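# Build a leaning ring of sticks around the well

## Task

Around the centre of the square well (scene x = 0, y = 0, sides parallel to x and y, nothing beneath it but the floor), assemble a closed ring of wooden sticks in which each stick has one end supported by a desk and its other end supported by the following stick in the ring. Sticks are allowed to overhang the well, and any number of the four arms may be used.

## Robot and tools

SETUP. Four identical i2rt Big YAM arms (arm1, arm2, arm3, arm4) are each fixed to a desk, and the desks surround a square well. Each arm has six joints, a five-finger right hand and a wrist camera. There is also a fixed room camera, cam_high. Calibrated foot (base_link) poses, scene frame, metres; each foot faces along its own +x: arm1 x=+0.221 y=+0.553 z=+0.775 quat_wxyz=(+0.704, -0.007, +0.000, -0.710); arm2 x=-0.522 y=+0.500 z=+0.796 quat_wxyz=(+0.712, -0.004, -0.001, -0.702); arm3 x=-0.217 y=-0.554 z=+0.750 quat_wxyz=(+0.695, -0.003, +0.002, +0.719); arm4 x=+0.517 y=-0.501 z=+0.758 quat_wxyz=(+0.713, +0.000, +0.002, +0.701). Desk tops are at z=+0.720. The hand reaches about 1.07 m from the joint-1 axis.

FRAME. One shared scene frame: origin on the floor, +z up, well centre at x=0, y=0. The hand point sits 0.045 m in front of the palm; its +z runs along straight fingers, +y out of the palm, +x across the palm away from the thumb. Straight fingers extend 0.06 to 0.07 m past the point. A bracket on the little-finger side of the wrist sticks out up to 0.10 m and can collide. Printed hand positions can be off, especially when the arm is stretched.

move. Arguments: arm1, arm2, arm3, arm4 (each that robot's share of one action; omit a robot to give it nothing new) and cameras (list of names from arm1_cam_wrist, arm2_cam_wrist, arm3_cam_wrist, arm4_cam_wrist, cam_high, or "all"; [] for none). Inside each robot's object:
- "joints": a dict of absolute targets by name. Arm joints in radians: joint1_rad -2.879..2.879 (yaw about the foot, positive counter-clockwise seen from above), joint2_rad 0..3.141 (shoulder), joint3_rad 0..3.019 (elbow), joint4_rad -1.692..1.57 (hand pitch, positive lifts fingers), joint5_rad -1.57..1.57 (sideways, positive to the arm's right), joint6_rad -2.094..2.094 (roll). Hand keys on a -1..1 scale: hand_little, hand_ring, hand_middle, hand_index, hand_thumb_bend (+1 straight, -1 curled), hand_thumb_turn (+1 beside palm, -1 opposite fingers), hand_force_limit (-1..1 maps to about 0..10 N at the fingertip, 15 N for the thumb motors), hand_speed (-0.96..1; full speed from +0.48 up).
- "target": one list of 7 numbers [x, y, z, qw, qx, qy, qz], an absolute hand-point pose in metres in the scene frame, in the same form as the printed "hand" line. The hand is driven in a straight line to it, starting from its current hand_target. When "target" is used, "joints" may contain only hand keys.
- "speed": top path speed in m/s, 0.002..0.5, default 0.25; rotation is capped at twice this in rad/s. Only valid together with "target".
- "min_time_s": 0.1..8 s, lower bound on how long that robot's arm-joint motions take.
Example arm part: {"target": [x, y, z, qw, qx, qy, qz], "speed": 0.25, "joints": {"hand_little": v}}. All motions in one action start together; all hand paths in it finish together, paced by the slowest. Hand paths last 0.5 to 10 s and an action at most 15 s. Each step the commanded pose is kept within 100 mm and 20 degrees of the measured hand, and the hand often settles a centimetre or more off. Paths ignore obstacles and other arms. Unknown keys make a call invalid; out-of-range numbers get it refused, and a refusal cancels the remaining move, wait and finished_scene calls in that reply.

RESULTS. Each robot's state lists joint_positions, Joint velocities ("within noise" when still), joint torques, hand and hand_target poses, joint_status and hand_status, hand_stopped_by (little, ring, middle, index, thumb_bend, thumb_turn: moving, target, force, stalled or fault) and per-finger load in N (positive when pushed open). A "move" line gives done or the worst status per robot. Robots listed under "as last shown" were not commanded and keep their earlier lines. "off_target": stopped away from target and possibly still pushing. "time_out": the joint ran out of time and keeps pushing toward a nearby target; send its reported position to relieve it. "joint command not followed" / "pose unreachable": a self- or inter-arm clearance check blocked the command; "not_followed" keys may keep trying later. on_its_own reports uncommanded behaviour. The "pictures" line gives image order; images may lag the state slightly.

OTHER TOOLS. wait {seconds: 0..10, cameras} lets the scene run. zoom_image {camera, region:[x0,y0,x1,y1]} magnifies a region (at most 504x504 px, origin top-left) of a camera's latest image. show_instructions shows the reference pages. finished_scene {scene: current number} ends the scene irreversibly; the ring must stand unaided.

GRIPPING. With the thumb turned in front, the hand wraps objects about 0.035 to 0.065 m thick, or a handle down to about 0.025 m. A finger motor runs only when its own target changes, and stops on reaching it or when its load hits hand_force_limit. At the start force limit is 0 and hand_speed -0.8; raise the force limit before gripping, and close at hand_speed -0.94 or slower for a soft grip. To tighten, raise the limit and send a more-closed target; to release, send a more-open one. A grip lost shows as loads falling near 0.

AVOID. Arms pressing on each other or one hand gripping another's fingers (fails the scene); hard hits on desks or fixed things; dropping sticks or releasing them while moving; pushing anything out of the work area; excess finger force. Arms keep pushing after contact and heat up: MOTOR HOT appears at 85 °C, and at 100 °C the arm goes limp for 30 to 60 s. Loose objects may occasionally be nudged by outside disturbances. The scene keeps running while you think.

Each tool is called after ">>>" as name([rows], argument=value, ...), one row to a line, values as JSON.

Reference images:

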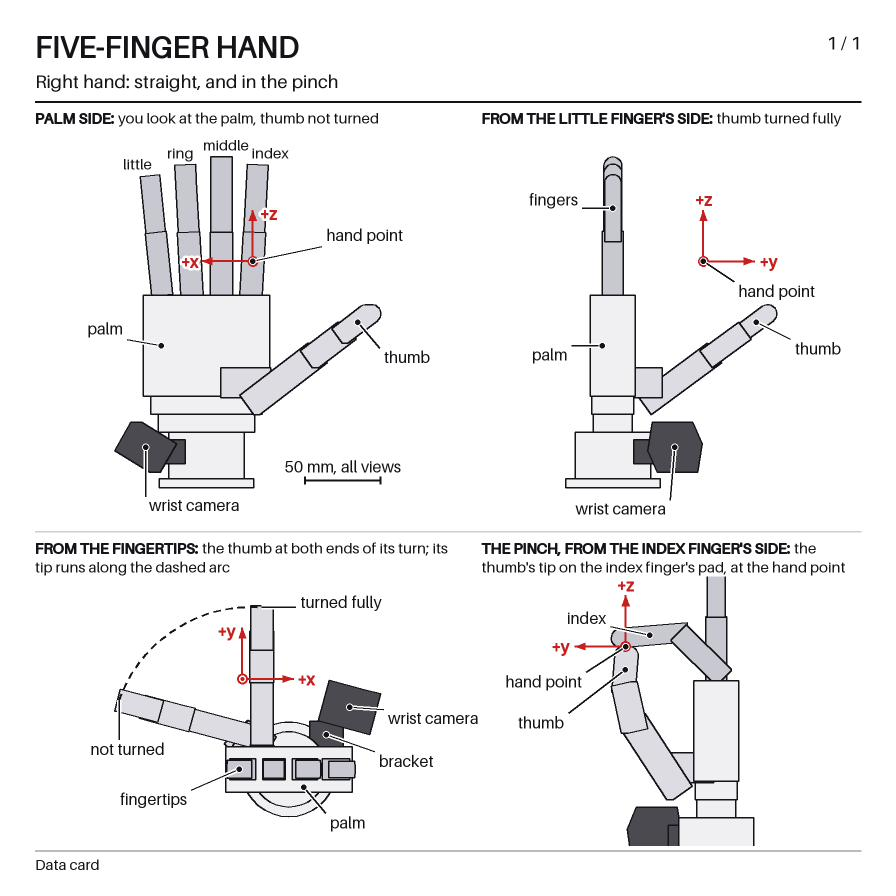

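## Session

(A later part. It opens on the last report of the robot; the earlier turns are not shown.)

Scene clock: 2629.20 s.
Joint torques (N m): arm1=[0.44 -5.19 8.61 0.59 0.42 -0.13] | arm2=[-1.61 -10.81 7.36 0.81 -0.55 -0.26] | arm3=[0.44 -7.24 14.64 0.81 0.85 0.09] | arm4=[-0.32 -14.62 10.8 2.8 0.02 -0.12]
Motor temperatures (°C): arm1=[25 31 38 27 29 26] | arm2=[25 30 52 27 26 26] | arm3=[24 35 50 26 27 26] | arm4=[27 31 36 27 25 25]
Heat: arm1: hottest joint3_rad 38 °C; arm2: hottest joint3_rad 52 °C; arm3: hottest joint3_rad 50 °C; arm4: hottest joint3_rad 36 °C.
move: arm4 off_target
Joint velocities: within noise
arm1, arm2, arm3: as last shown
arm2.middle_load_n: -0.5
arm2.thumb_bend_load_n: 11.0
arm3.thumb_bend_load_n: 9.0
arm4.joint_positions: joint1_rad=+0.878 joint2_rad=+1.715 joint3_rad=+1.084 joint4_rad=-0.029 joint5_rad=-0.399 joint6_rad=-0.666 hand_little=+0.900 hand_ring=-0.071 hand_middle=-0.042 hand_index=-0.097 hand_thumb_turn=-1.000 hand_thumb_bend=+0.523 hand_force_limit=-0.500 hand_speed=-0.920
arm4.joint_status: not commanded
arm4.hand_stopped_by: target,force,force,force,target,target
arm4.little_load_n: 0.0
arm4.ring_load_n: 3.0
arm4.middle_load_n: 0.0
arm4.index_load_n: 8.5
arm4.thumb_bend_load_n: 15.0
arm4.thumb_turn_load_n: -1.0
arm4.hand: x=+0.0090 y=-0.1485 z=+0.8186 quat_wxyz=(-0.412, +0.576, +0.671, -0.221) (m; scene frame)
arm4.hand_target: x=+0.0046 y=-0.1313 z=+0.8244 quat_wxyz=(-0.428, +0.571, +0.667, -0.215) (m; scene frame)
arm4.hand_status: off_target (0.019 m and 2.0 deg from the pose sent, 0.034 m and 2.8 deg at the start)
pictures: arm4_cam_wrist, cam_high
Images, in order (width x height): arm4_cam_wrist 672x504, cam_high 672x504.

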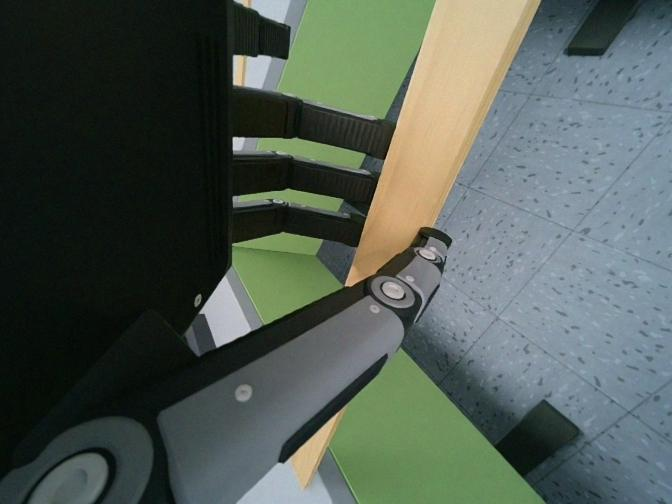

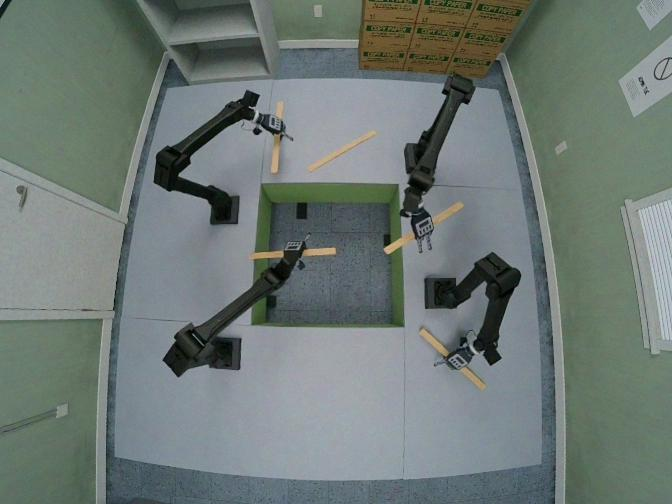

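>>> move(arm4={"target": [-0.003, -0.130, 0.831, 0.42554, -0.56473, -0.67251, 0.21850], "speed": 0.06}, arm3={"target": [-0.50, -0.11, 0.965, 0.46173, -0.88701, -0.00465, 0.00242], "speed": 0.1}, cameras=["arm3_cam_wrist", "arm4_cam_wrist", "cam_high"])

>>> zoom_image(camera="cam_high", region=[230, 220, 350, 290])

Scene clock: 2645.43 s.
Joint torques (N m): arm1=[0.62 -4.95 8.57 0.51 0.45 -0.12] | arm2=[-1.61 -10.75 7.36 0.81 -0.55 -0.26] | arm3=[-1.14 -6.71 15.2 2.25 0.35 -0.13] | arm4=[-0.15 -14.45 13.31 1.65 -0.25 -0.18]
Motor temperatures (°C): arm1=[25 31 38 27 29 26] | arm2=[25 30 52 27 26 26] | arm3=[24 35 51 26 27 26] | arm4=[27 31 36 27 25 25]
Heat: arm1: hottest joint3_rad 38 °C; arm2: hottest joint3_rad 52 °C; arm3: hottest joint3_rad 51 °C; arm4: hottest joint3_rad 36 °C.
move: arm3 off_target; arm4 off_target
Joint velocities: within noise
arm1, arm2: as last shown
arm1.index_load_n: 6.0
arm2.middle_load_n: 0.0
arm2.thumb_bend_load_n: 11.5
arm3.joint_positions: joint1_rad=+0.644 joint2_rad=+1.274 joint3_rad=+0.997 joint4_rad=-0.508 joint5_rad=+0.532 joint6_rad=+0.426 hand_little=+0.900 hand_ring=-0.071 hand_middle=-0.041 hand_index=-0.083 hand_thumb_turn=-1.000 hand_thumb_bend=+0.522 hand_force_limit=-0.600 hand_speed=-0.920
arm3.joint_status: not commanded
arm3.hand_stopped_by: target,force,force,force,target,target
arm3.little_load_n: 0.0
arm3.ring_load_n: 2.5
arm3.middle_load_n: 2.0
arm3.index_load_n: 6.5
arm3.thumb_bend_load_n: 9.0
arm3.thumb_turn_load_n: 1.5
arm3.hand: x=-0.4909 y=-0.1277 z=+0.9352 quat_wxyz=(-0.438, +0.899, +0.012, +0.014) (m; scene frame)
arm3.hand_target: x=-0.4989 y=-0.1114 z=+0.9654 quat_wxyz=(-0.462, +0.887, +0.005, -0.002) (m; scene frame)
arm3.hand_status: off_target (0.036 m and 3.6 deg from the pose sent, 0.169 m and 3.3 deg at the start)
arm4.joint_positions: joint1_rad=+0.878 joint2_rad=+1.715 joint3_rad=+1.084 joint4_rad=-0.031 joint5_rad=-0.405 joint6_rad=-0.669 hand_little=+0.900 hand_ring=-0.071 hand_middle=-0.042 hand_index=-0.097 hand_thumb_turn=-1.000 hand_thumb_bend=+0.523 hand_force_limit=-0.500 hand_speed=-0.920
arm4.joint_status: not commanded
arm4.hand_stopped_by: target,force,force,force,target,target
arm4.little_load_n: 0.0
arm4.ring_load_n: 2.5
arm4.middle_load_n: 0.0
arm4.index_load_n: 9.0
arm4.thumb_bend_load_n: 15.5
arm4.thumb_turn_load_n: -0.5
arm4.hand: x=+0.0089 y=-0.1495 z=+0.8184 quat_wxyz=(-0.411, +0.574, +0.672, -0.223) (m; scene frame)
arm4.hand_target: x=-0.0020 y=-0.1306 z=+0.8315 quat_wxyz=(-0.426, +0.565, +0.672, -0.218) (m; scene frame)
arm4.hand_status: off_target (0.026 m and 2.0 deg from the pose sent, 0.025 m and 2.0 deg at the start)
pictures: arm3_cam_wrist, arm4_cam_wrist, cam_high
Images, in order (width x height): arm3_cam_wrist 672x504, arm4_cam_wrist 672x504, cam_high 672x504.

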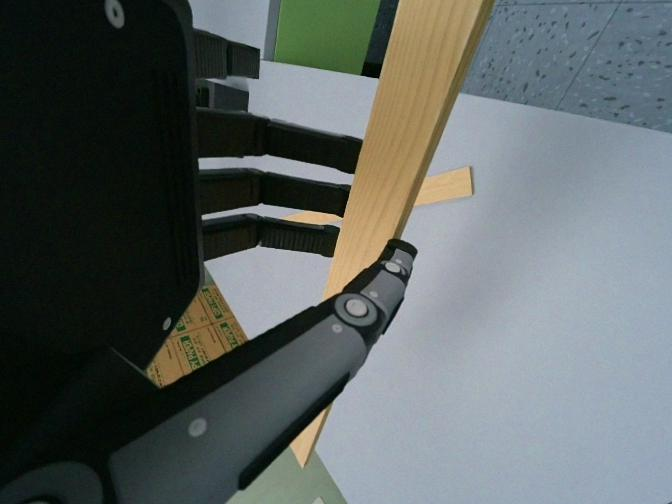

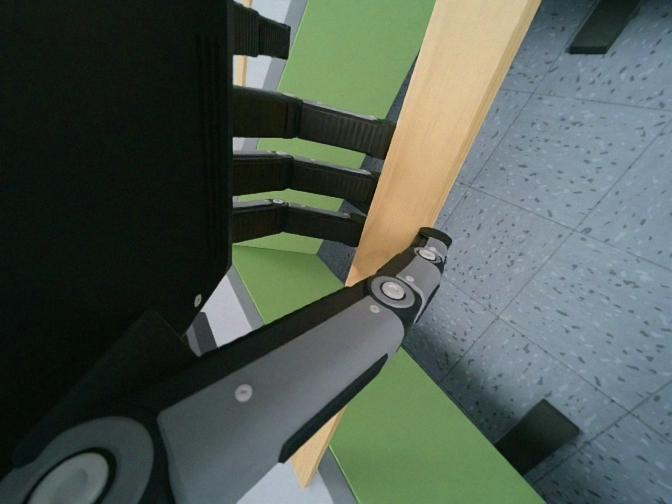

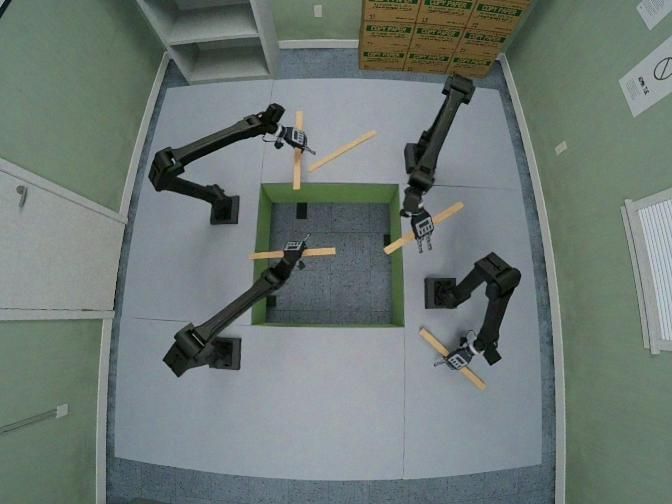

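Scaled by 4.200 from the camera's 672x504 image, which has a finer 960x720 frame.

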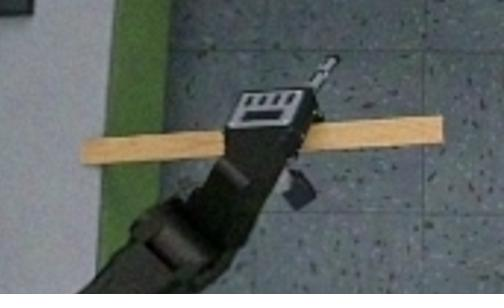

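>>> move(arm3={"target": [-0.30, -0.03, 0.96, 0.46013, -0.88393, -0.03791, -0.07283], "speed": 0.15}, cameras=[])

>>> move(arm3={"target": [-0.185, -0.003, 0.93, 0.45606, -0.87610, -0.07223, -0.13876], "speed": 0.12}, cameras=["cam_high", "arm3_cam_wrist"])

Scene clock: 2686.07 s.
Joint torques (N m): arm1=[0.91 -5.66 8.79 0.64 0.38 -0.12] | arm2=[-1.61 -10.75 7.38 0.81 -0.55 -0.26] | arm3=[-0.97 -5.07 13.35 2.52 0.17 -0.12] | arm4=[-0.21 -14.39 13.29 1.65 -0.25 -0.18]
Motor temperatures (°C): arm1=[25 31 39 27 29 26] | arm2=[25 30 52 27 26 26] | arm3=[24 35 54 26 26 26] | arm4=[27 31 37 27 25 25]
Heat: arm1: hottest joint3_rad 39 °C; arm2: hottest joint3_rad 52 °C; arm3: hottest joint3_rad 54 °C; arm4: hottest joint3_rad 37 °C.
move: arm3 off_target
Joint velocities: within noise
arm1, arm4: as last shown
arm2.joint_positions: joint1_rad=+1.126 joint2_rad=+1.367 joint3_rad=+1.026 joint4_rad=-0.537 joint5_rad=-0.732 joint6_rad=-0.657 hand_little=+0.900 hand_ring=-0.049 hand_middle=+0.900 hand_index=-0.098 hand_thumb_turn=-1.000 hand_thumb_bend=+0.523 hand_force_limit=+0.400 hand_speed=-0.930
arm2.joint_status: not commanded
arm2.hand_stopped_by: target,force,target,force,target,target
arm2.little_load_n: 0.0
arm2.ring_load_n: 1.5
arm2.middle_load_n: 0.0
arm2.index_load_n: 7.0
arm2.thumb_bend_load_n: 11.5
arm2.thumb_turn_load_n: 0.0
arm2.hand: x=-0.0484 y=+0.4163 z=+0.9655 quat_wxyz=(-0.399, +0.765, -0.452, +0.227) (m; scene frame)
arm2.hand_target: x=-0.0519 y=+0.4200 z=+0.9699 quat_wxyz=(-0.400, +0.768, -0.443, +0.231) (m; scene frame)
arm2.hand_status: not commanded
arm3.joint_positions: joint1_rad=+0.169 joint2_rad=+1.249 joint3_rad=+0.997 joint4_rad=-0.389 joint5_rad=+0.259 joint6_rad=-0.008 hand_little=+0.900 hand_ring=-0.071 hand_middle=-0.041 hand_index=-0.083 hand_thumb_turn=-1.000 hand_thumb_bend=+0.522 hand_force_limit=-0.600 hand_speed=-0.920
arm3.joint_status: not commanded
arm3.hand_stopped_by: target,force,force,force,target,target
arm3.little_load_n: 0.0
arm3.ring_load_n: 3.0
arm3.middle_load_n: 2.0
arm3.index_load_n: 7.0
arm3.thumb_bend_load_n: 8.5
arm3.thumb_turn_load_n: 1.5
arm3.hand: x=-0.3005 y=-0.0433 z=+0.9523 quat_wxyz=(-0.450, +0.889, +0.036, +0.072) (m; scene frame)
arm3.hand_target: x=-0.2999 y=-0.0305 z=+0.9602 quat_wxyz=(-0.460, +0.884, +0.038, +0.073) (m; scene frame)
arm3.hand_status: off_target (0.015 m and 1.3 deg from the pose sent, 0.216 m and 8.0 deg at the start)
arm4.thumb_bend_load_n: 15.0
arm4.thumb_turn_load_n: -1.0
arm4.hand: x=+0.0090 y=-0.1495 z=+0.8183 quat_wxyz=(-0.411, +0.574, +0.672, -0.223) (m; scene frame)
arm4.hand_target: x=-0.0019 y=-0.1306 z=+0.8314 quat_wxyz=(-0.426, +0.565, +0.672, -0.218) (m; scene frame)
pictures: none
No camera images: "cameras" was empty.

Scene clock: 2687.93 s.
Joint torques (N m): arm1=[1.03 -5.48 8.62 0.55 0.43 -0.17] | arm2=[-1.61 -10.81 7.38 0.81 -0.55 -0.26] | arm3=[-1.03 -6.12 11.18 2.65 0.12 -0.13] | arm4=[0.03 -14.51 13.3 1.65 -0.26 -0.18]
Motor temperatures (°C): arm1=[25 31 39 27 29 26] | arm2=[25 30 52 27 26 26] | arm3=[24 35 53 26 26 26] | arm4=[27 31 37 27 25 25]
Heat: arm1: hottest joint3_rad 39 °C; arm2: hottest joint3_rad 52 °C; arm3: hottest joint3_rad 53 °C; arm4: hottest joint3_rad 37 °C.
move: arm3 done
Joint velocities: within noise
arm1, arm2, arm4: as last shown
arm1.index_load_n: 6.5
arm2.ring_load_n: 2.0
arm3.joint_positions: joint1_rad=-0.054 joint2_rad=+1.326 joint3_rad=+0.997 joint4_rad=-0.252 joint5_rad=+0.158 joint6_rad=-0.262 hand_little=+0.900 hand_ring=-0.071 hand_middle=-0.041 hand_index=-0.083 hand_thumb_turn=-1.000 hand_thumb_bend=+0.522 hand_force_limit=-0.600 hand_speed=-0.920
arm3.joint_status: not commanded
arm3.hand_stopped_by: target,force,force,force,target,target
arm3.little_load_n: 0.0
arm3.ring_load_n: 2.5
arm3.middle_load_n: 2.0
arm3.index_load_n: 7.0
arm3.thumb_bend_load_n: 9.0
arm3.thumb_turn_load_n: 1.5
arm3.hand: x=-0.1888 y=-0.0085 z=+0.9346 quat_wxyz=(-0.456, +0.877, +0.069, +0.136) (m; scene frame)
arm3.hand_target: x=-0.1851 y=-0.0032 z=+0.9301 quat_wxyz=(-0.456, +0.876, +0.072, +0.139) (m; scene frame)
arm3.hand_status: done (0.008 m and 0.5 deg from the pose sent, 0.124 m and 8.8 deg at the start)
arm4.middle_load_n: 0.5
arm4.thumb_bend_load_n: 15.5
arm4.thumb_turn_load_n: -0.5
pictures: arm3_cam_wrist, cam_high
Images, in order (width x height): arm3_cam_wrist 672x504, cam_high 672x504.

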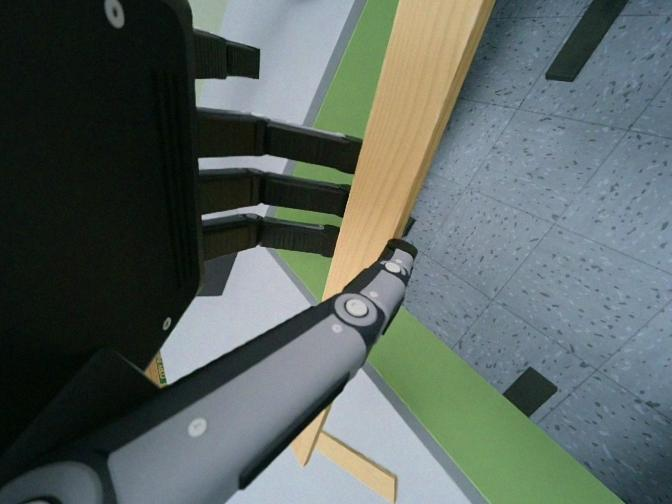

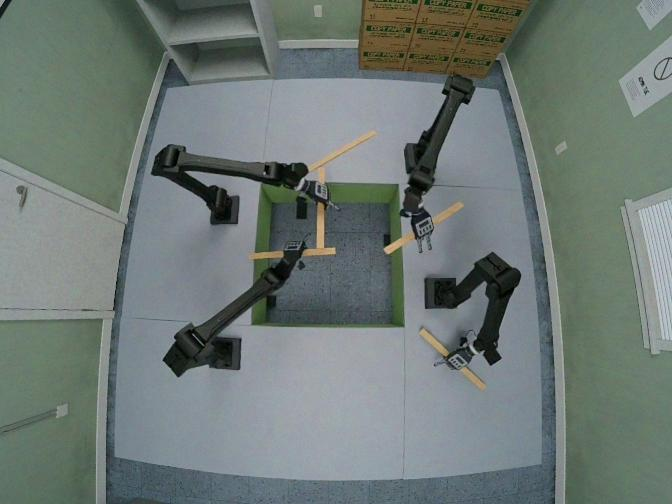

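>>> move(arm3={"target": [-0.181, -0.001, 0.845, 0.45606, -0.87610, -0.07223, -0.13876], "speed": 0.08}, cameras=["cam_high", "arm3_cam_wrist"])

>>> zoom_image(camera="cam_high", region=[240, 150, 420, 285])

Scene clock: 2693.13 s.
Joint torques (N m): arm1=[0.56 -5.95 8.65 0.65 0.39 -0.11] | arm2=[-1.61 -10.75 7.38 0.81 -0.55 -0.26] | arm3=[-1.49 -6.95 9.61 2.62 0.1 -0.13] | arm4=[0.03 -14.39 13.29 1.66 -0.25 -0.18]
Motor temperatures (°C): arm1=[25 31 39 27 29 26] | arm2=[25 30 52 27 26 26] | arm3=[24 35 53 26 26 26] | arm4=[27 31 37 27 25 25]
Heat: arm1: hottest joint3_rad 39 °C; arm2: hottest joint3_rad 52 °C; arm3: hottest joint3_rad 53 °C; arm4: hottest joint3_rad 37 °C.
move: arm3 done
Joint velocities: within noise
arm1, arm2, arm4: as last shown
arm1.middle_load_n: 2.5
arm1.index_load_n: 6.0
arm2.ring_load_n: 1.5
arm3.joint_positions: joint1_rad=-0.059 joint2_rad=+1.445 joint3_rad=+0.871 joint4_rad=-0.003 joint5_rad=+0.151 joint6_rad=-0.267 hand_little=+0.900 hand_ring=-0.071 hand_middle=-0.041 hand_index=-0.083 hand_thumb_turn=-1.000 hand_thumb_bend=+0.522 hand_force_limit=-0.600 hand_speed=-0.920
arm3.joint_status: not commanded
arm3.hand_stopped_by: target,force,force,force,target,target
arm3.little_load_n: 0.0
arm3.ring_load_n: 2.5
arm3.middle_load_n: 2.0
arm3.index_load_n: 6.5
arm3.thumb_bend_load_n: 9.0
arm3.thumb_turn_load_n: 1.5
arm3.hand: x=-0.1869 y=-0.0030 z=+0.8520 quat_wxyz=(-0.458, +0.876, +0.071, +0.135) (m; scene frame)
arm3.hand_target: x=-0.1810 y=-0.0013 z=+0.8450 quat_wxyz=(-0.456, +0.876, +0.072, +0.139) (m; scene frame)
arm3.hand_status: done (0.009 m and 0.5 deg from the pose sent, 0.090 m and 0.5 deg at the start)
arm4.middle_load_n: 0.0
arm4.thumb_turn_load_n: -1.0
pictures: arm3_cam_wrist, cam_high
Images, in order (width x height): arm3_cam_wrist 672x504, cam_high 672x504.

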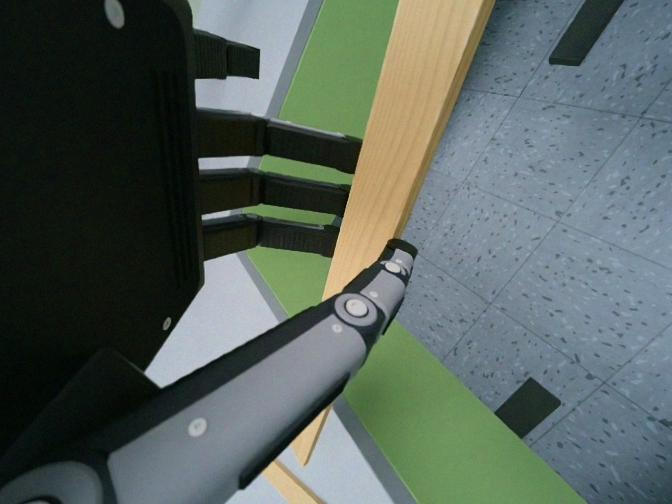

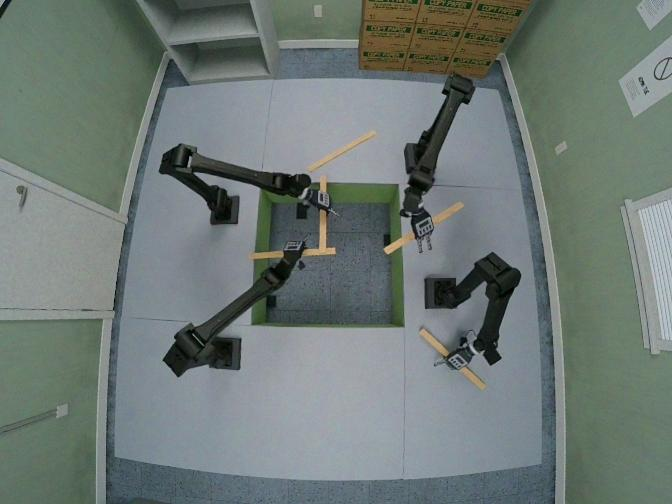

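Scaled by 2.800 from the camera's 672x504 image, which has a finer 960x720 frame.

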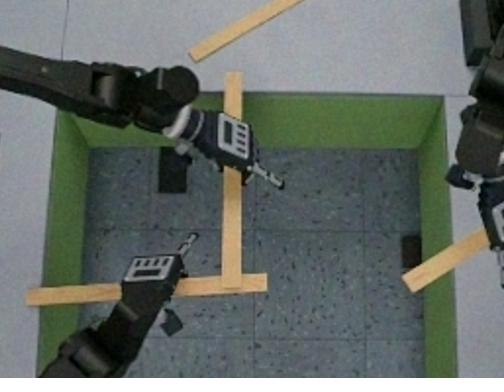

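>>> move(arm3={"target": [-0.187, -0.003, 0.808, 0.45606, -0.87610, -0.07223, -0.13876], "speed": 0.06}, cameras=["cam_high", "arm3_cam_wrist", "arm4_cam_wrist"])

>>> zoom_image(camera="cam_high", region=[240, 150, 420, 285])

Scene clock: 2726.83 s.
Joint torques (N m): arm1=[0.97 -5.36 8.69 0.69 0.41 -0.12] | arm2=[-1.61 -10.75 7.38 0.81 -0.55 -0.26] | arm3=[-0.15 -7 8.85 2.62 0.38 -0.07] | arm4=[-0.09 -14.45 13.33 1.68 -0.25 -0.18]
Motor temperatures (°C): arm1=[25 31 39 27 29 26] | arm2=[25 29 51 27 26 26] | arm3=[24 34 49 26 26 26] | arm4=[27 31 38 27 25 25]
Heat: arm1: hottest joint3_rad 39 °C; arm2: hottest joint3_rad 51 °C; arm3: hottest joint3_rad 49 °C; arm4: hottest joint3_rad 38 °C.
move: arm3 done
Joint velocities: within noise
arm1.joint_positions: joint1_rad=+2.045 joint2_rad=+1.298 joint3_rad=+0.424 joint4_rad=-0.259 joint5_rad=+0.874 joint6_rad=+1.009 hand_little=+0.900 hand_ring=-0.071 hand_middle=-0.041 hand_index=-0.085 hand_thumb_turn=-1.000 hand_thumb_bend=+0.522 hand_force_limit=-0.600 hand_speed=-0.920
arm1.joint_status: not commanded
arm1.hand_stopped_by: target,force,force,force,target,target
arm1.little_load_n: 0.0
arm1.ring_load_n: 2.0
arm1.middle_load_n: 2.0
arm1.index_load_n: 6.0
arm1.thumb_bend_load_n: 10.5
arm1.thumb_turn_load_n: 0.0
arm1.hand: x=+0.5648 y=+0.6064 z=+0.7624 quat_wxyz=(-0.170, +0.357, -0.815, +0.424) (m; scene frame)
arm1.hand_target: x=+0.5786 y=+0.6078 z=+0.7751 quat_wxyz=(-0.180, +0.347, -0.816, +0.425) (m; scene frame)
arm1.hand_status: not commanded
arm2, arm4: as last shown
arm2.thumb_bend_load_n: 11.0
arm3.joint_positions: joint1_rad=-0.059 joint2_rad=+1.506 joint3_rad=+0.823 joint4_rad=+0.109 joint5_rad=+0.156 joint6_rad=-0.267 hand_little=+0.900 hand_ring=-0.071 hand_middle=-0.041 hand_index=-0.083 hand_thumb_turn=-1.000 hand_thumb_bend=+0.522 hand_force_limit=-0.600 hand_speed=-0.920
arm3.joint_status: not commanded
arm3.hand_stopped_by: target,force,force,force,target,target
arm3.little_load_n: 0.0
arm3.ring_load_n: 2.5
arm3.middle_load_n: 1.5
arm3.index_load_n: 6.5
arm3.thumb_bend_load_n: 9.0
arm3.thumb_turn_load_n: 1.5
arm3.hand: x=-0.1859 y=-0.0040 z=+0.8164 quat_wxyz=(-0.458, +0.875, +0.069, +0.137) (m; scene frame)
arm3.hand_target: x=-0.1869 y=-0.0032 z=+0.8081 quat_wxyz=(-0.456, +0.876, +0.072, +0.139) (m; scene frame)
arm3.hand_status: done (0.009 m and 0.5 deg from the pose sent, 0.044 m and 0.5 deg at the start)
arm4.thumb_bend_load_n: 15.0
pictures: arm3_cam_wrist, arm4_cam_wrist, cam_high
Images, in order (width x height): arm3_cam_wrist 672x504, arm4_cam_wrist 672x504, cam_high 672x504.

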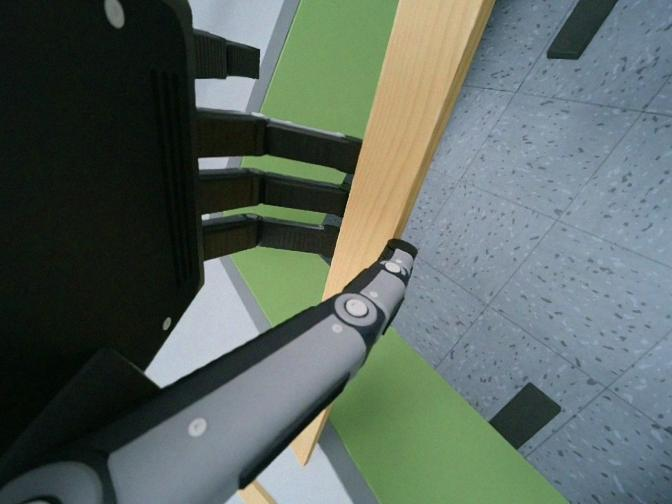

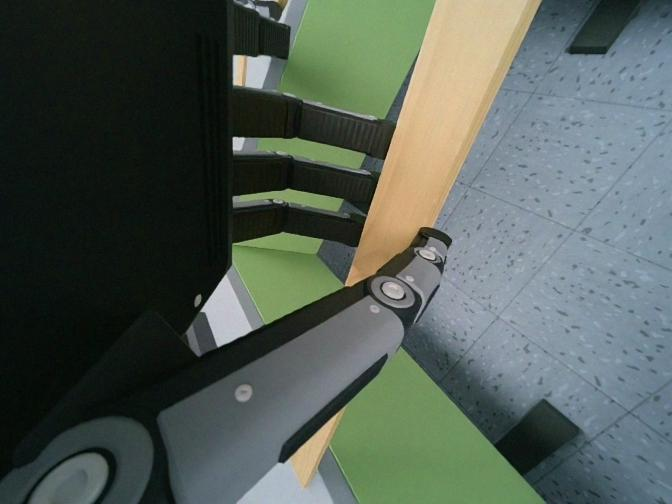

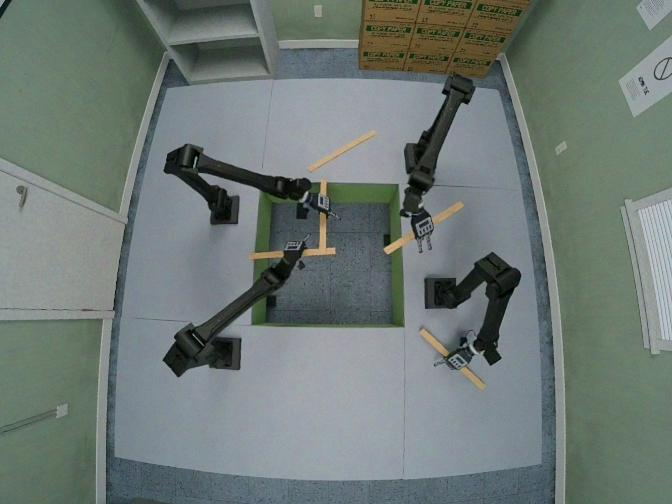

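Scaled by 2.800 from the camera's 672x504 image, which has a finer 960x720 frame.

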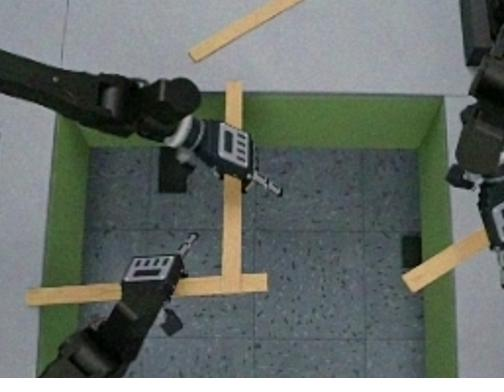

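>>> move(arm3={"target": [-0.197, -0.002, 0.802, 0.45606, -0.87610, -0.07223, -0.13876], "speed": 0.04}, cameras=["cam_high", "arm3_cam_wrist", "arm4_cam_wrist"])

>>> zoom_image(camera="cam_high", region=[240, 150, 420, 285])

Scene clock: 2736.40 s.
Joint torques (N m): arm1=[0.91 -5.01 8.72 0.58 0.43 -0.14] | arm2=[-1.61 -10.81 7.38 0.81 -0.55 -0.26] | arm3=[0.21 -6.95 8.44 2.62 0.37 0.05] | arm4=[-0.09 -14.39 13.33 1.65 -0.25 -0.18]
Motor temperatures (°C): arm1=[25 31 39 27 29 26] | arm2=[25 29 51 27 26 26] | arm3=[24 34 48 26 26 26] | arm4=[27 31 38 27 25 25]
Heat: arm1: hottest joint3_rad 39 °C; arm2: hottest joint3_rad 51 °C; arm3: hottest joint3_rad 48 °C; arm4: hottest joint3_rad 38 °C.
move: arm3 off_target
Joint velocities: within noise
arm1, arm2, arm4: as last shown
arm2.ring_load_n: 2.0
arm2.thumb_bend_load_n: 11.5
arm2.thumb_turn_load_n: -0.5
arm3.joint_positions: joint1_rad=-0.040 joint2_rad=+1.519 joint3_rad=+0.823 joint4_rad=+0.124 joint5_rad=+0.176 joint6_rad=-0.267 hand_little=+0.900 hand_ring=-0.071 hand_middle=-0.041 hand_index=-0.083 hand_thumb_turn=-1.000 hand_thumb_bend=+0.522 hand_force_limit=-0.600 hand_speed=-0.920
arm3.joint_status: not commanded
arm3.hand_stopped_by: target,force,force,force,target,target
arm3.little_load_n: 0.0
arm3.ring_load_n: 2.5
arm3.middle_load_n: 2.0
arm3.index_load_n: 6.5
arm3.thumb_bend_load_n: 9.0
arm3.thumb_turn_load_n: 1.5
arm3.hand: x=-0.1923 y=-0.0016 z=+0.8130 quat_wxyz=(-0.459, +0.874, +0.072, +0.142) (m; scene frame)
arm3.hand_target: x=-0.1969 y=-0.0023 z=+0.8021 quat_wxyz=(-0.456, +0.876, +0.072, +0.139) (m; scene frame)
arm3.hand_status: off_target (0.012 m and 0.6 deg from the pose sent, 0.018 m and 0.5 deg at the start)
pictures: arm3_cam_wrist, arm4_cam_wrist, cam_high
Images, in order (width x height): arm3_cam_wrist 672x504, arm4_cam_wrist 672x504, cam_high 672x504.

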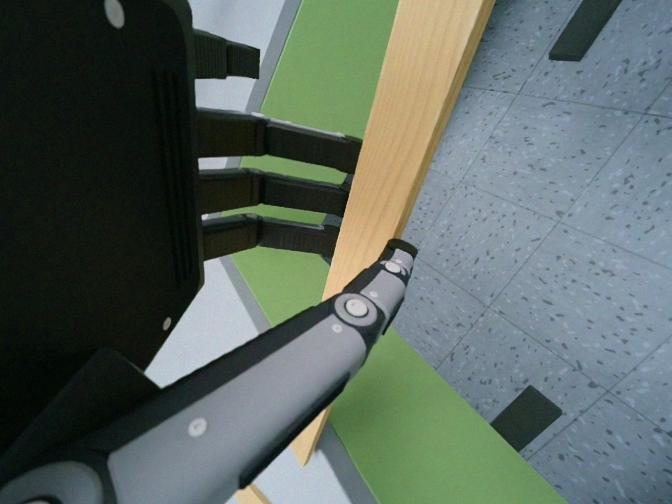

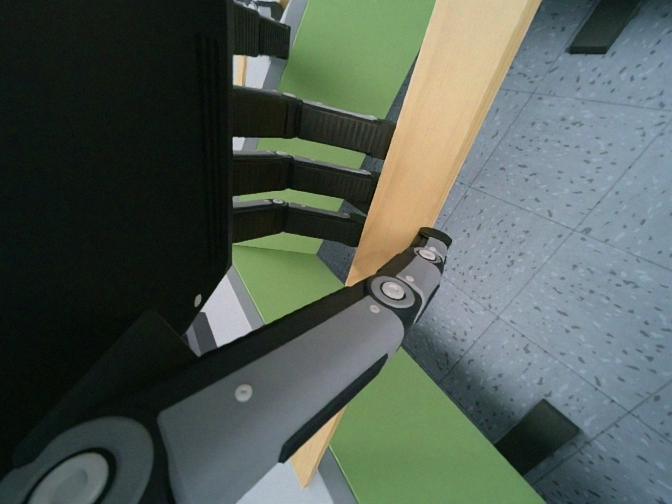

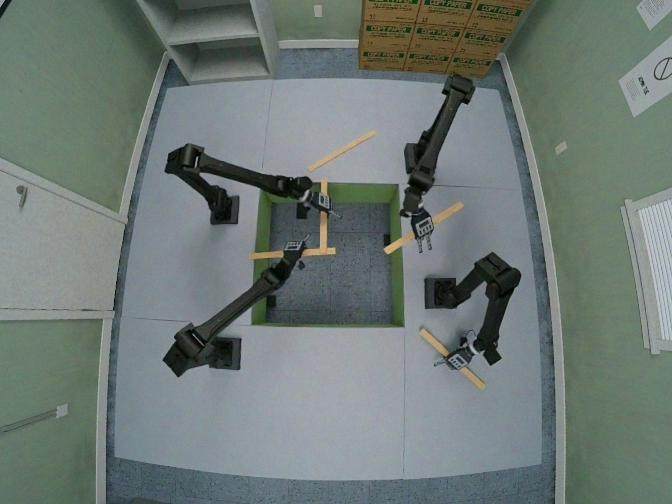

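Scaled by 2.800 from the camera's 672x504 image, which has a finer 960x720 frame.

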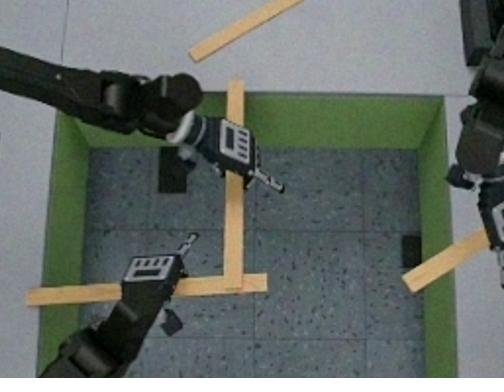

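>>> move(arm3={"target": [-0.197, -0.002, 0.796, 0.45725, -0.87840, -0.06426, -0.12345], "speed": 0.03}, cameras=["arm3_cam_wrist", "arm4_cam_wrist"])

Scene clock: 2751.57 s.
Joint torques (N m): arm1=[0.73 -5.66 8.66 0.66 0.43 -0.18] | arm2=[-1.61 -10.81 7.36 0.83 -0.55 -0.26] | arm3=[-0.91 -7.06 8.53 2.63 0.1 0.06] | arm4=[-0.15 -14.51 13.31 1.65 -0.25 -0.18]
Motor temperatures (°C): arm1=[25 31 39 27 29 26] | arm2=[25 29 51 27 26 26] | arm3=[24 34 46 26 26 26] | arm4=[27 31 38 27 25 25]
Heat: arm1: hottest joint3_rad 39 °C; arm2: hottest joint3_rad 51 °C; arm3: hottest joint3_rad 46 °C; arm4: hottest joint3_rad 38 °C.
move: arm3 done
Joint velocities: within noise
arm1, arm2, arm4: as last shown
arm1.ring_load_n: 2.5
arm1.index_load_n: 6.5
arm1.thumb_bend_load_n: 11.0
arm2.thumb_turn_load_n: 0.0
arm3.joint_positions: joint1_rad=-0.040 joint2_rad=+1.530 joint3_rad=+0.817 joint4_rad=+0.137 joint5_rad=+0.152 joint6_rad=-0.248 hand_little=+0.900 hand_ring=-0.071 hand_middle=-0.041 hand_index=-0.083 hand_thumb_turn=-1.000 hand_thumb_bend=+0.522 hand_force_limit=-0.600 hand_speed=-0.920
arm3.joint_status: not commanded
arm3.hand_stopped_by: target,force,force,force,target,target
arm3.little_load_n: 0.0
arm3.ring_load_n: 2.5
arm3.middle_load_n: 2.0
arm3.index_load_n: 7.0
arm3.thumb_bend_load_n: 8.5
arm3.thumb_turn_load_n: 1.5
arm3.hand: x=-0.1982 y=-0.0021 z=+0.8062 quat_wxyz=(-0.460, +0.876, +0.070, +0.127) (m; scene frame)
arm3.hand_target: x=-0.1970 y=-0.0022 z=+0.7962 quat_wxyz=(-0.457, +0.878, +0.064, +0.124) (m; scene frame)
arm3.hand_status: done (0.010 m and 0.9 deg from the pose sent, 0.018 m and 2.4 deg at the start)
pictures: arm3_cam_wrist, arm4_cam_wrist
Images, in order (width x height): arm3_cam_wrist 672x504, arm4_cam_wrist 672x504.

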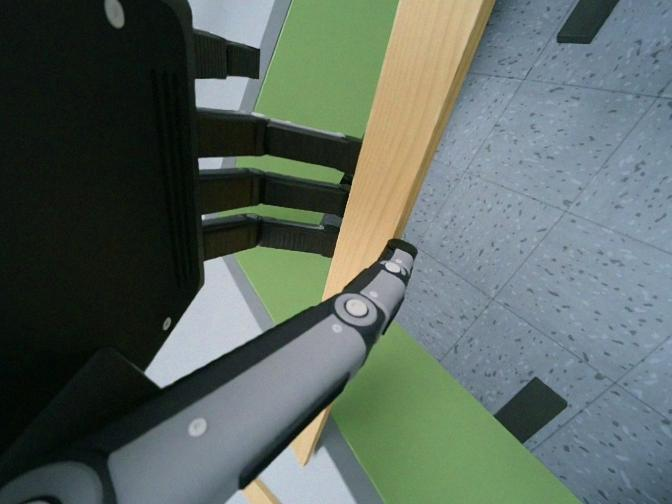

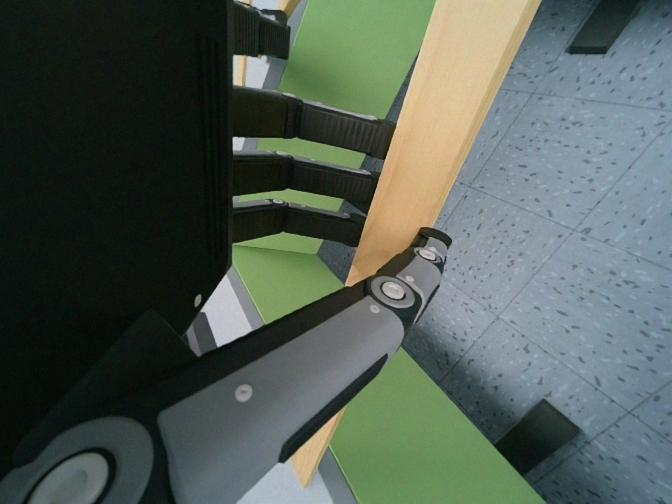

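>>> move(arm3={"target": [-0.191, -0.002, 0.791, 0.45779, -0.87943, -0.06027, -0.11578], "speed": 0.03}, cameras=["arm3_cam_wrist", "arm4_cam_wrist", "cam_high"])

>>> zoom_image(camera="cam_high", region=[280, 160, 380, 270])

Scene clock: 2760.80 s.
Joint torques (N m): arm1=[0.44 -5.54 8.68 0.81 0.38 -0.14] | arm2=[-1.61 -10.75 7.36 0.81 -0.55 -0.26] | arm3=[-1.38 -6.95 8.39 2.62 0.06 0.08] | arm4=[-0.03 -14.68 13.29 1.73 -0.25 -0.18]
Motor temperatures (°C): arm1=[25 31 39 27 29 26] | arm2=[25 29 51 27 26 26] | arm3=[24 34 46 26 26 26] | arm4=[27 31 38 27 25 25]
Heat: arm1: hottest joint3_rad 39 °C; arm2: hottest joint3_rad 51 °C; arm3: hottest joint3_rad 46 °C; arm4: hottest joint3_rad 38 °C.
move: arm3 off_target
Joint velocities: within noise
arm1, arm2, arm4: as last shown
arm1.ring_load_n: 2.0
arm1.index_load_n: 6.0
arm1.thumb_bend_load_n: 10.5
arm2.ring_load_n: 1.5
arm3.joint_positions: joint1_rad=-0.056 joint2_rad=+1.538 joint3_rad=+0.813 joint4_rad=+0.151 joint5_rad=+0.126 joint6_rad=-0.246 hand_little=+0.900 hand_ring=-0.071 hand_middle=-0.041 hand_index=-0.083 hand_thumb_turn=-1.000 hand_thumb_bend=+0.522 hand_force_limit=-0.600 hand_speed=-0.920
arm3.joint_status: not commanded
arm3.hand_stopped_by: target,force,force,force,target,target
arm3.little_load_n: 0.0
arm3.ring_load_n: 2.0
arm3.middle_load_n: 2.0
arm3.index_load_n: 7.0
arm3.thumb_bend_load_n: 8.5
arm3.thumb_turn_load_n: 1.5
arm3.hand: x=-0.1950 y=-0.0013 z=+0.8027 quat_wxyz=(-0.462, +0.876, +0.069, +0.119) (m; scene frame)
arm3.hand_target: x=-0.1910 y=-0.0023 z=+0.7913 quat_wxyz=(-0.458, +0.879, +0.060, +0.116) (m; scene frame)
arm3.hand_status: off_target (0.012 m and 1.2 deg from the pose sent, 0.017 m and 1.7 deg at the start)
arm4.joint_positions: joint1_rad=+0.878 joint2_rad=+1.718 joint3_rad=+1.084 joint4_rad=-0.033 joint5_rad=-0.405 joint6_rad=-0.669 hand_little=+0.900 hand_ring=-0.071 hand_middle=-0.042 hand_index=-0.097 hand_thumb_turn=-1.000 hand_thumb_bend=+0.523 hand_force_limit=-0.500 hand_speed=-0.920
arm4.middle_load_n: 0.5
arm4.thumb_bend_load_n: 15.5
arm4.hand: x=+0.0094 y=-0.1499 z=+0.8165 quat_wxyz=(-0.409, +0.575, +0.673, -0.223) (m; scene frame)
arm4.hand_target: x=-0.0020 y=-0.1306 z=+0.8315 quat_wxyz=(-0.426, +0.565, +0.672, -0.218) (m; scene frame)
pictures: arm3_cam_wrist, arm4_cam_wrist, cam_high
Images, in order (width x height): arm3_cam_wrist 672x504, arm4_cam_wrist 672x504, cam_high 672x504.

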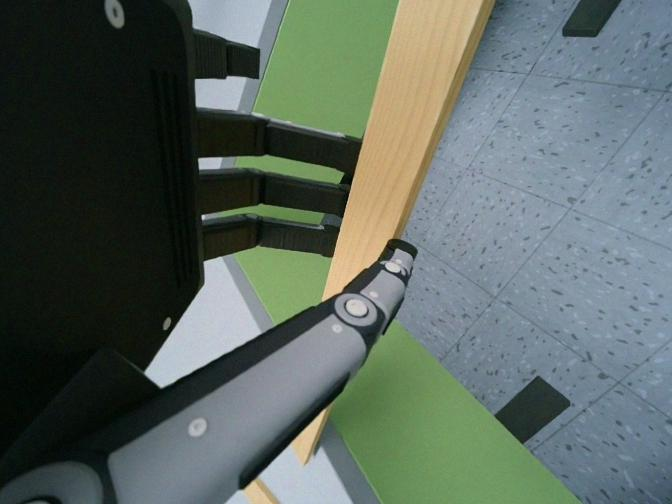

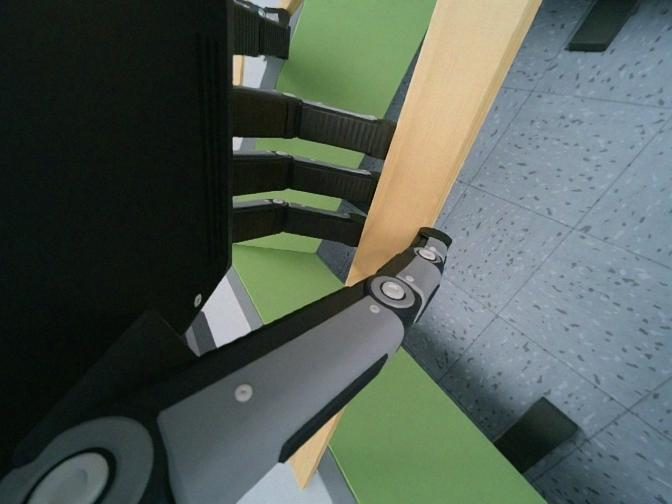

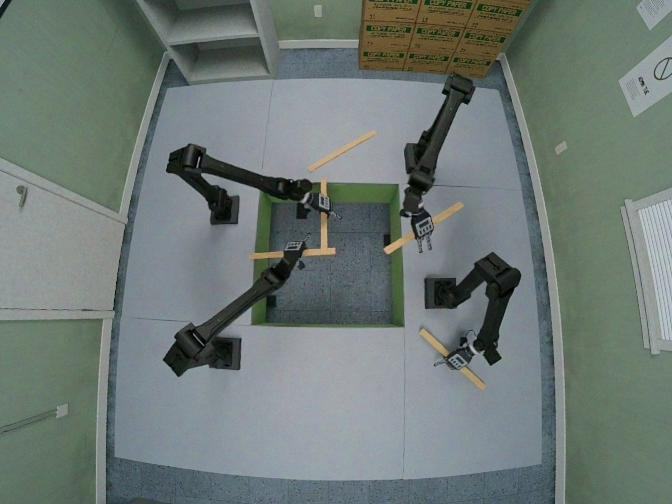

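Scaled by 4.582 from the camera's 672x504 image, which has a finer 960x720 frame.

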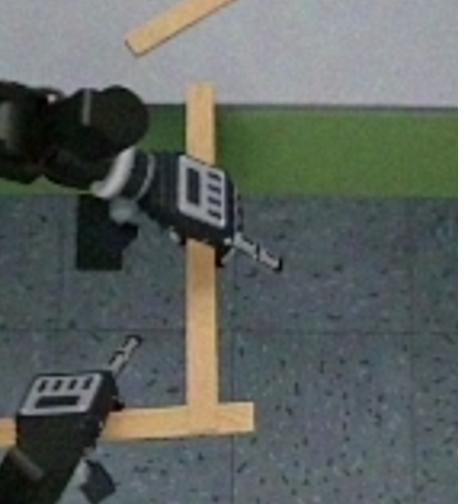

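>>> move(arm3={"joints": {"hand_ring": 0.9, "hand_middle": 0.9, "hand_index": 0.4, "hand_speed": -0.5}}, cameras=["arm3_cam_wrist", "arm4_cam_wrist", "cam_high"])

>>> zoom_image(camera="cam_high", region=[280, 160, 380, 270])

Scene clock: 2775.97 s.
Joint torques (N m): arm1=[0.5 -5.54 8.69 0.68 0.42 -0.15] | arm2=[-1.61 -10.81 7.38 0.81 -0.55 -0.26] | arm3=[-1.38 -7 8.4 2.52 0.08 0.08] | arm4=[-0.09 -14.74 13.27 1.77 -0.24 -0.16]
Motor temperatures (°C): arm1=[25 31 39 27 29 26] | arm2=[25 29 51 27 26 26] | arm3=[24 34 44 26 26 26] | arm4=[27 33 38 27 25 25]
Heat: arm1: hottest joint3_rad 39 °C; arm2: hottest joint3_rad 51 °C; arm3: hottest joint3_rad 44 °C; arm4: hottest joint3_rad 38 °C.
move: arm3 done
Joint velocities: within noise
arm1, arm2: as last shown
arm1.thumb_bend_load_n: 11.0
arm3.joint_positions: joint1_rad=-0.056 joint2_rad=+1.538 joint3_rad=+0.813 joint4_rad=+0.153 joint5_rad=+0.125 joint6_rad=-0.244 hand_little=+0.900 hand_ring=+0.900 hand_middle=+0.900 hand_index=+0.400 hand_thumb_turn=-1.000 hand_thumb_bend=+0.520 hand_force_limit=-0.600 hand_speed=-0.500
arm3.joint_status: all done
arm3.hand_stopped_by: target,target,target,target,target,target
arm3.little_load_n: 0.0
arm3.ring_load_n: 0.0
arm3.middle_load_n: 0.0
arm3.index_load_n: 0.0
arm3.thumb_bend_load_n: 0.0
arm3.thumb_turn_load_n: 0.0
arm3.hand: x=-0.1952 y=-0.0009 z=+0.8031 quat_wxyz=(-0.463, +0.876, +0.068, +0.118) (m; scene frame)
arm3.hand_target: x=-0.1911 y=-0.0023 z=+0.7913 quat_wxyz=(-0.458, +0.879, +0.060, +0.116) (m; scene frame)
arm3.hand_status: not commanded
arm4.joint_positions: joint1_rad=+0.878 joint2_rad=+1.719 joint3_rad=+1.084 joint4_rad=-0.033 joint5_rad=-0.405 joint6_rad=-0.671 hand_little=+0.900 hand_ring=-0.071 hand_middle=-0.042 hand_index=-0.097 hand_thumb_turn=-1.000 hand_thumb_bend=+0.523 hand_force_limit=-0.500 hand_speed=-0.920
arm4.joint_status: not commanded
arm4.hand_stopped_by: target,force,force,force,target,target
arm4.little_load_n: 0.0
arm4.ring_load_n: 2.0
arm4.middle_load_n: 0.5
arm4.index_load_n: 9.5
arm4.thumb_bend_load_n: 15.0
arm4.thumb_turn_load_n: -1.0
arm4.hand: x=+0.0095 y=-0.1498 z=+0.8157 quat_wxyz=(-0.408, +0.575, +0.673, -0.223) (m; scene frame)
arm4.hand_target: x=-0.0019 y=-0.1306 z=+0.8315 quat_wxyz=(-0.426, +0.565, +0.672, -0.218) (m; scene frame)
arm4.hand_status: not commanded
pictures: arm3_cam_wrist, arm4_cam_wrist, cam_high
Images, in order (width x height): arm3_cam_wrist 672x504, arm4_cam_wrist 672x504, cam_high 672x504.

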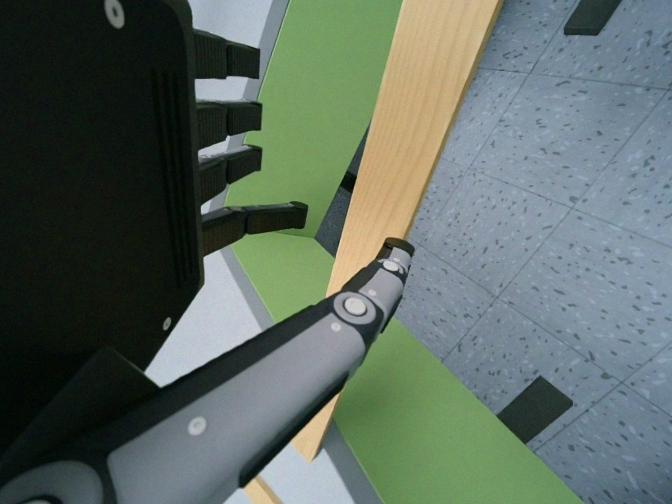

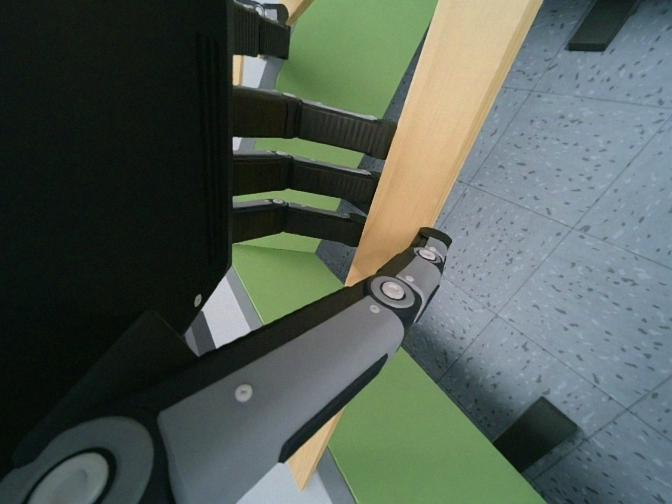

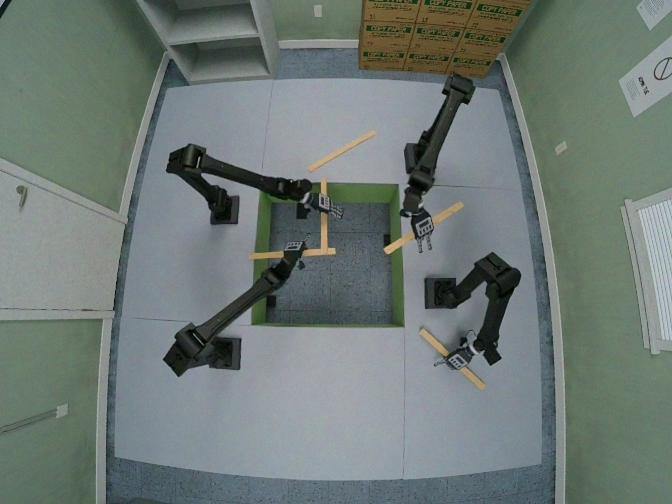

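Scaled by 4.582 from the camera's 672x504 image, which has a finer 960x720 frame.

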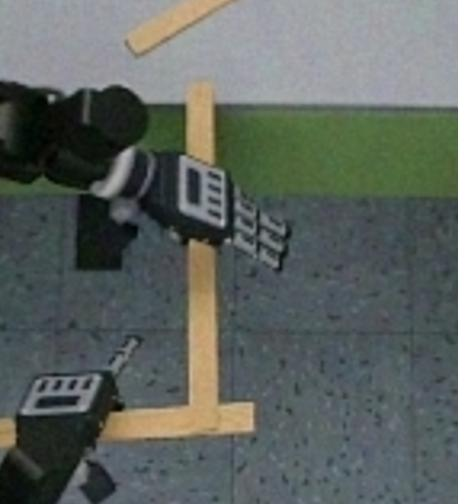

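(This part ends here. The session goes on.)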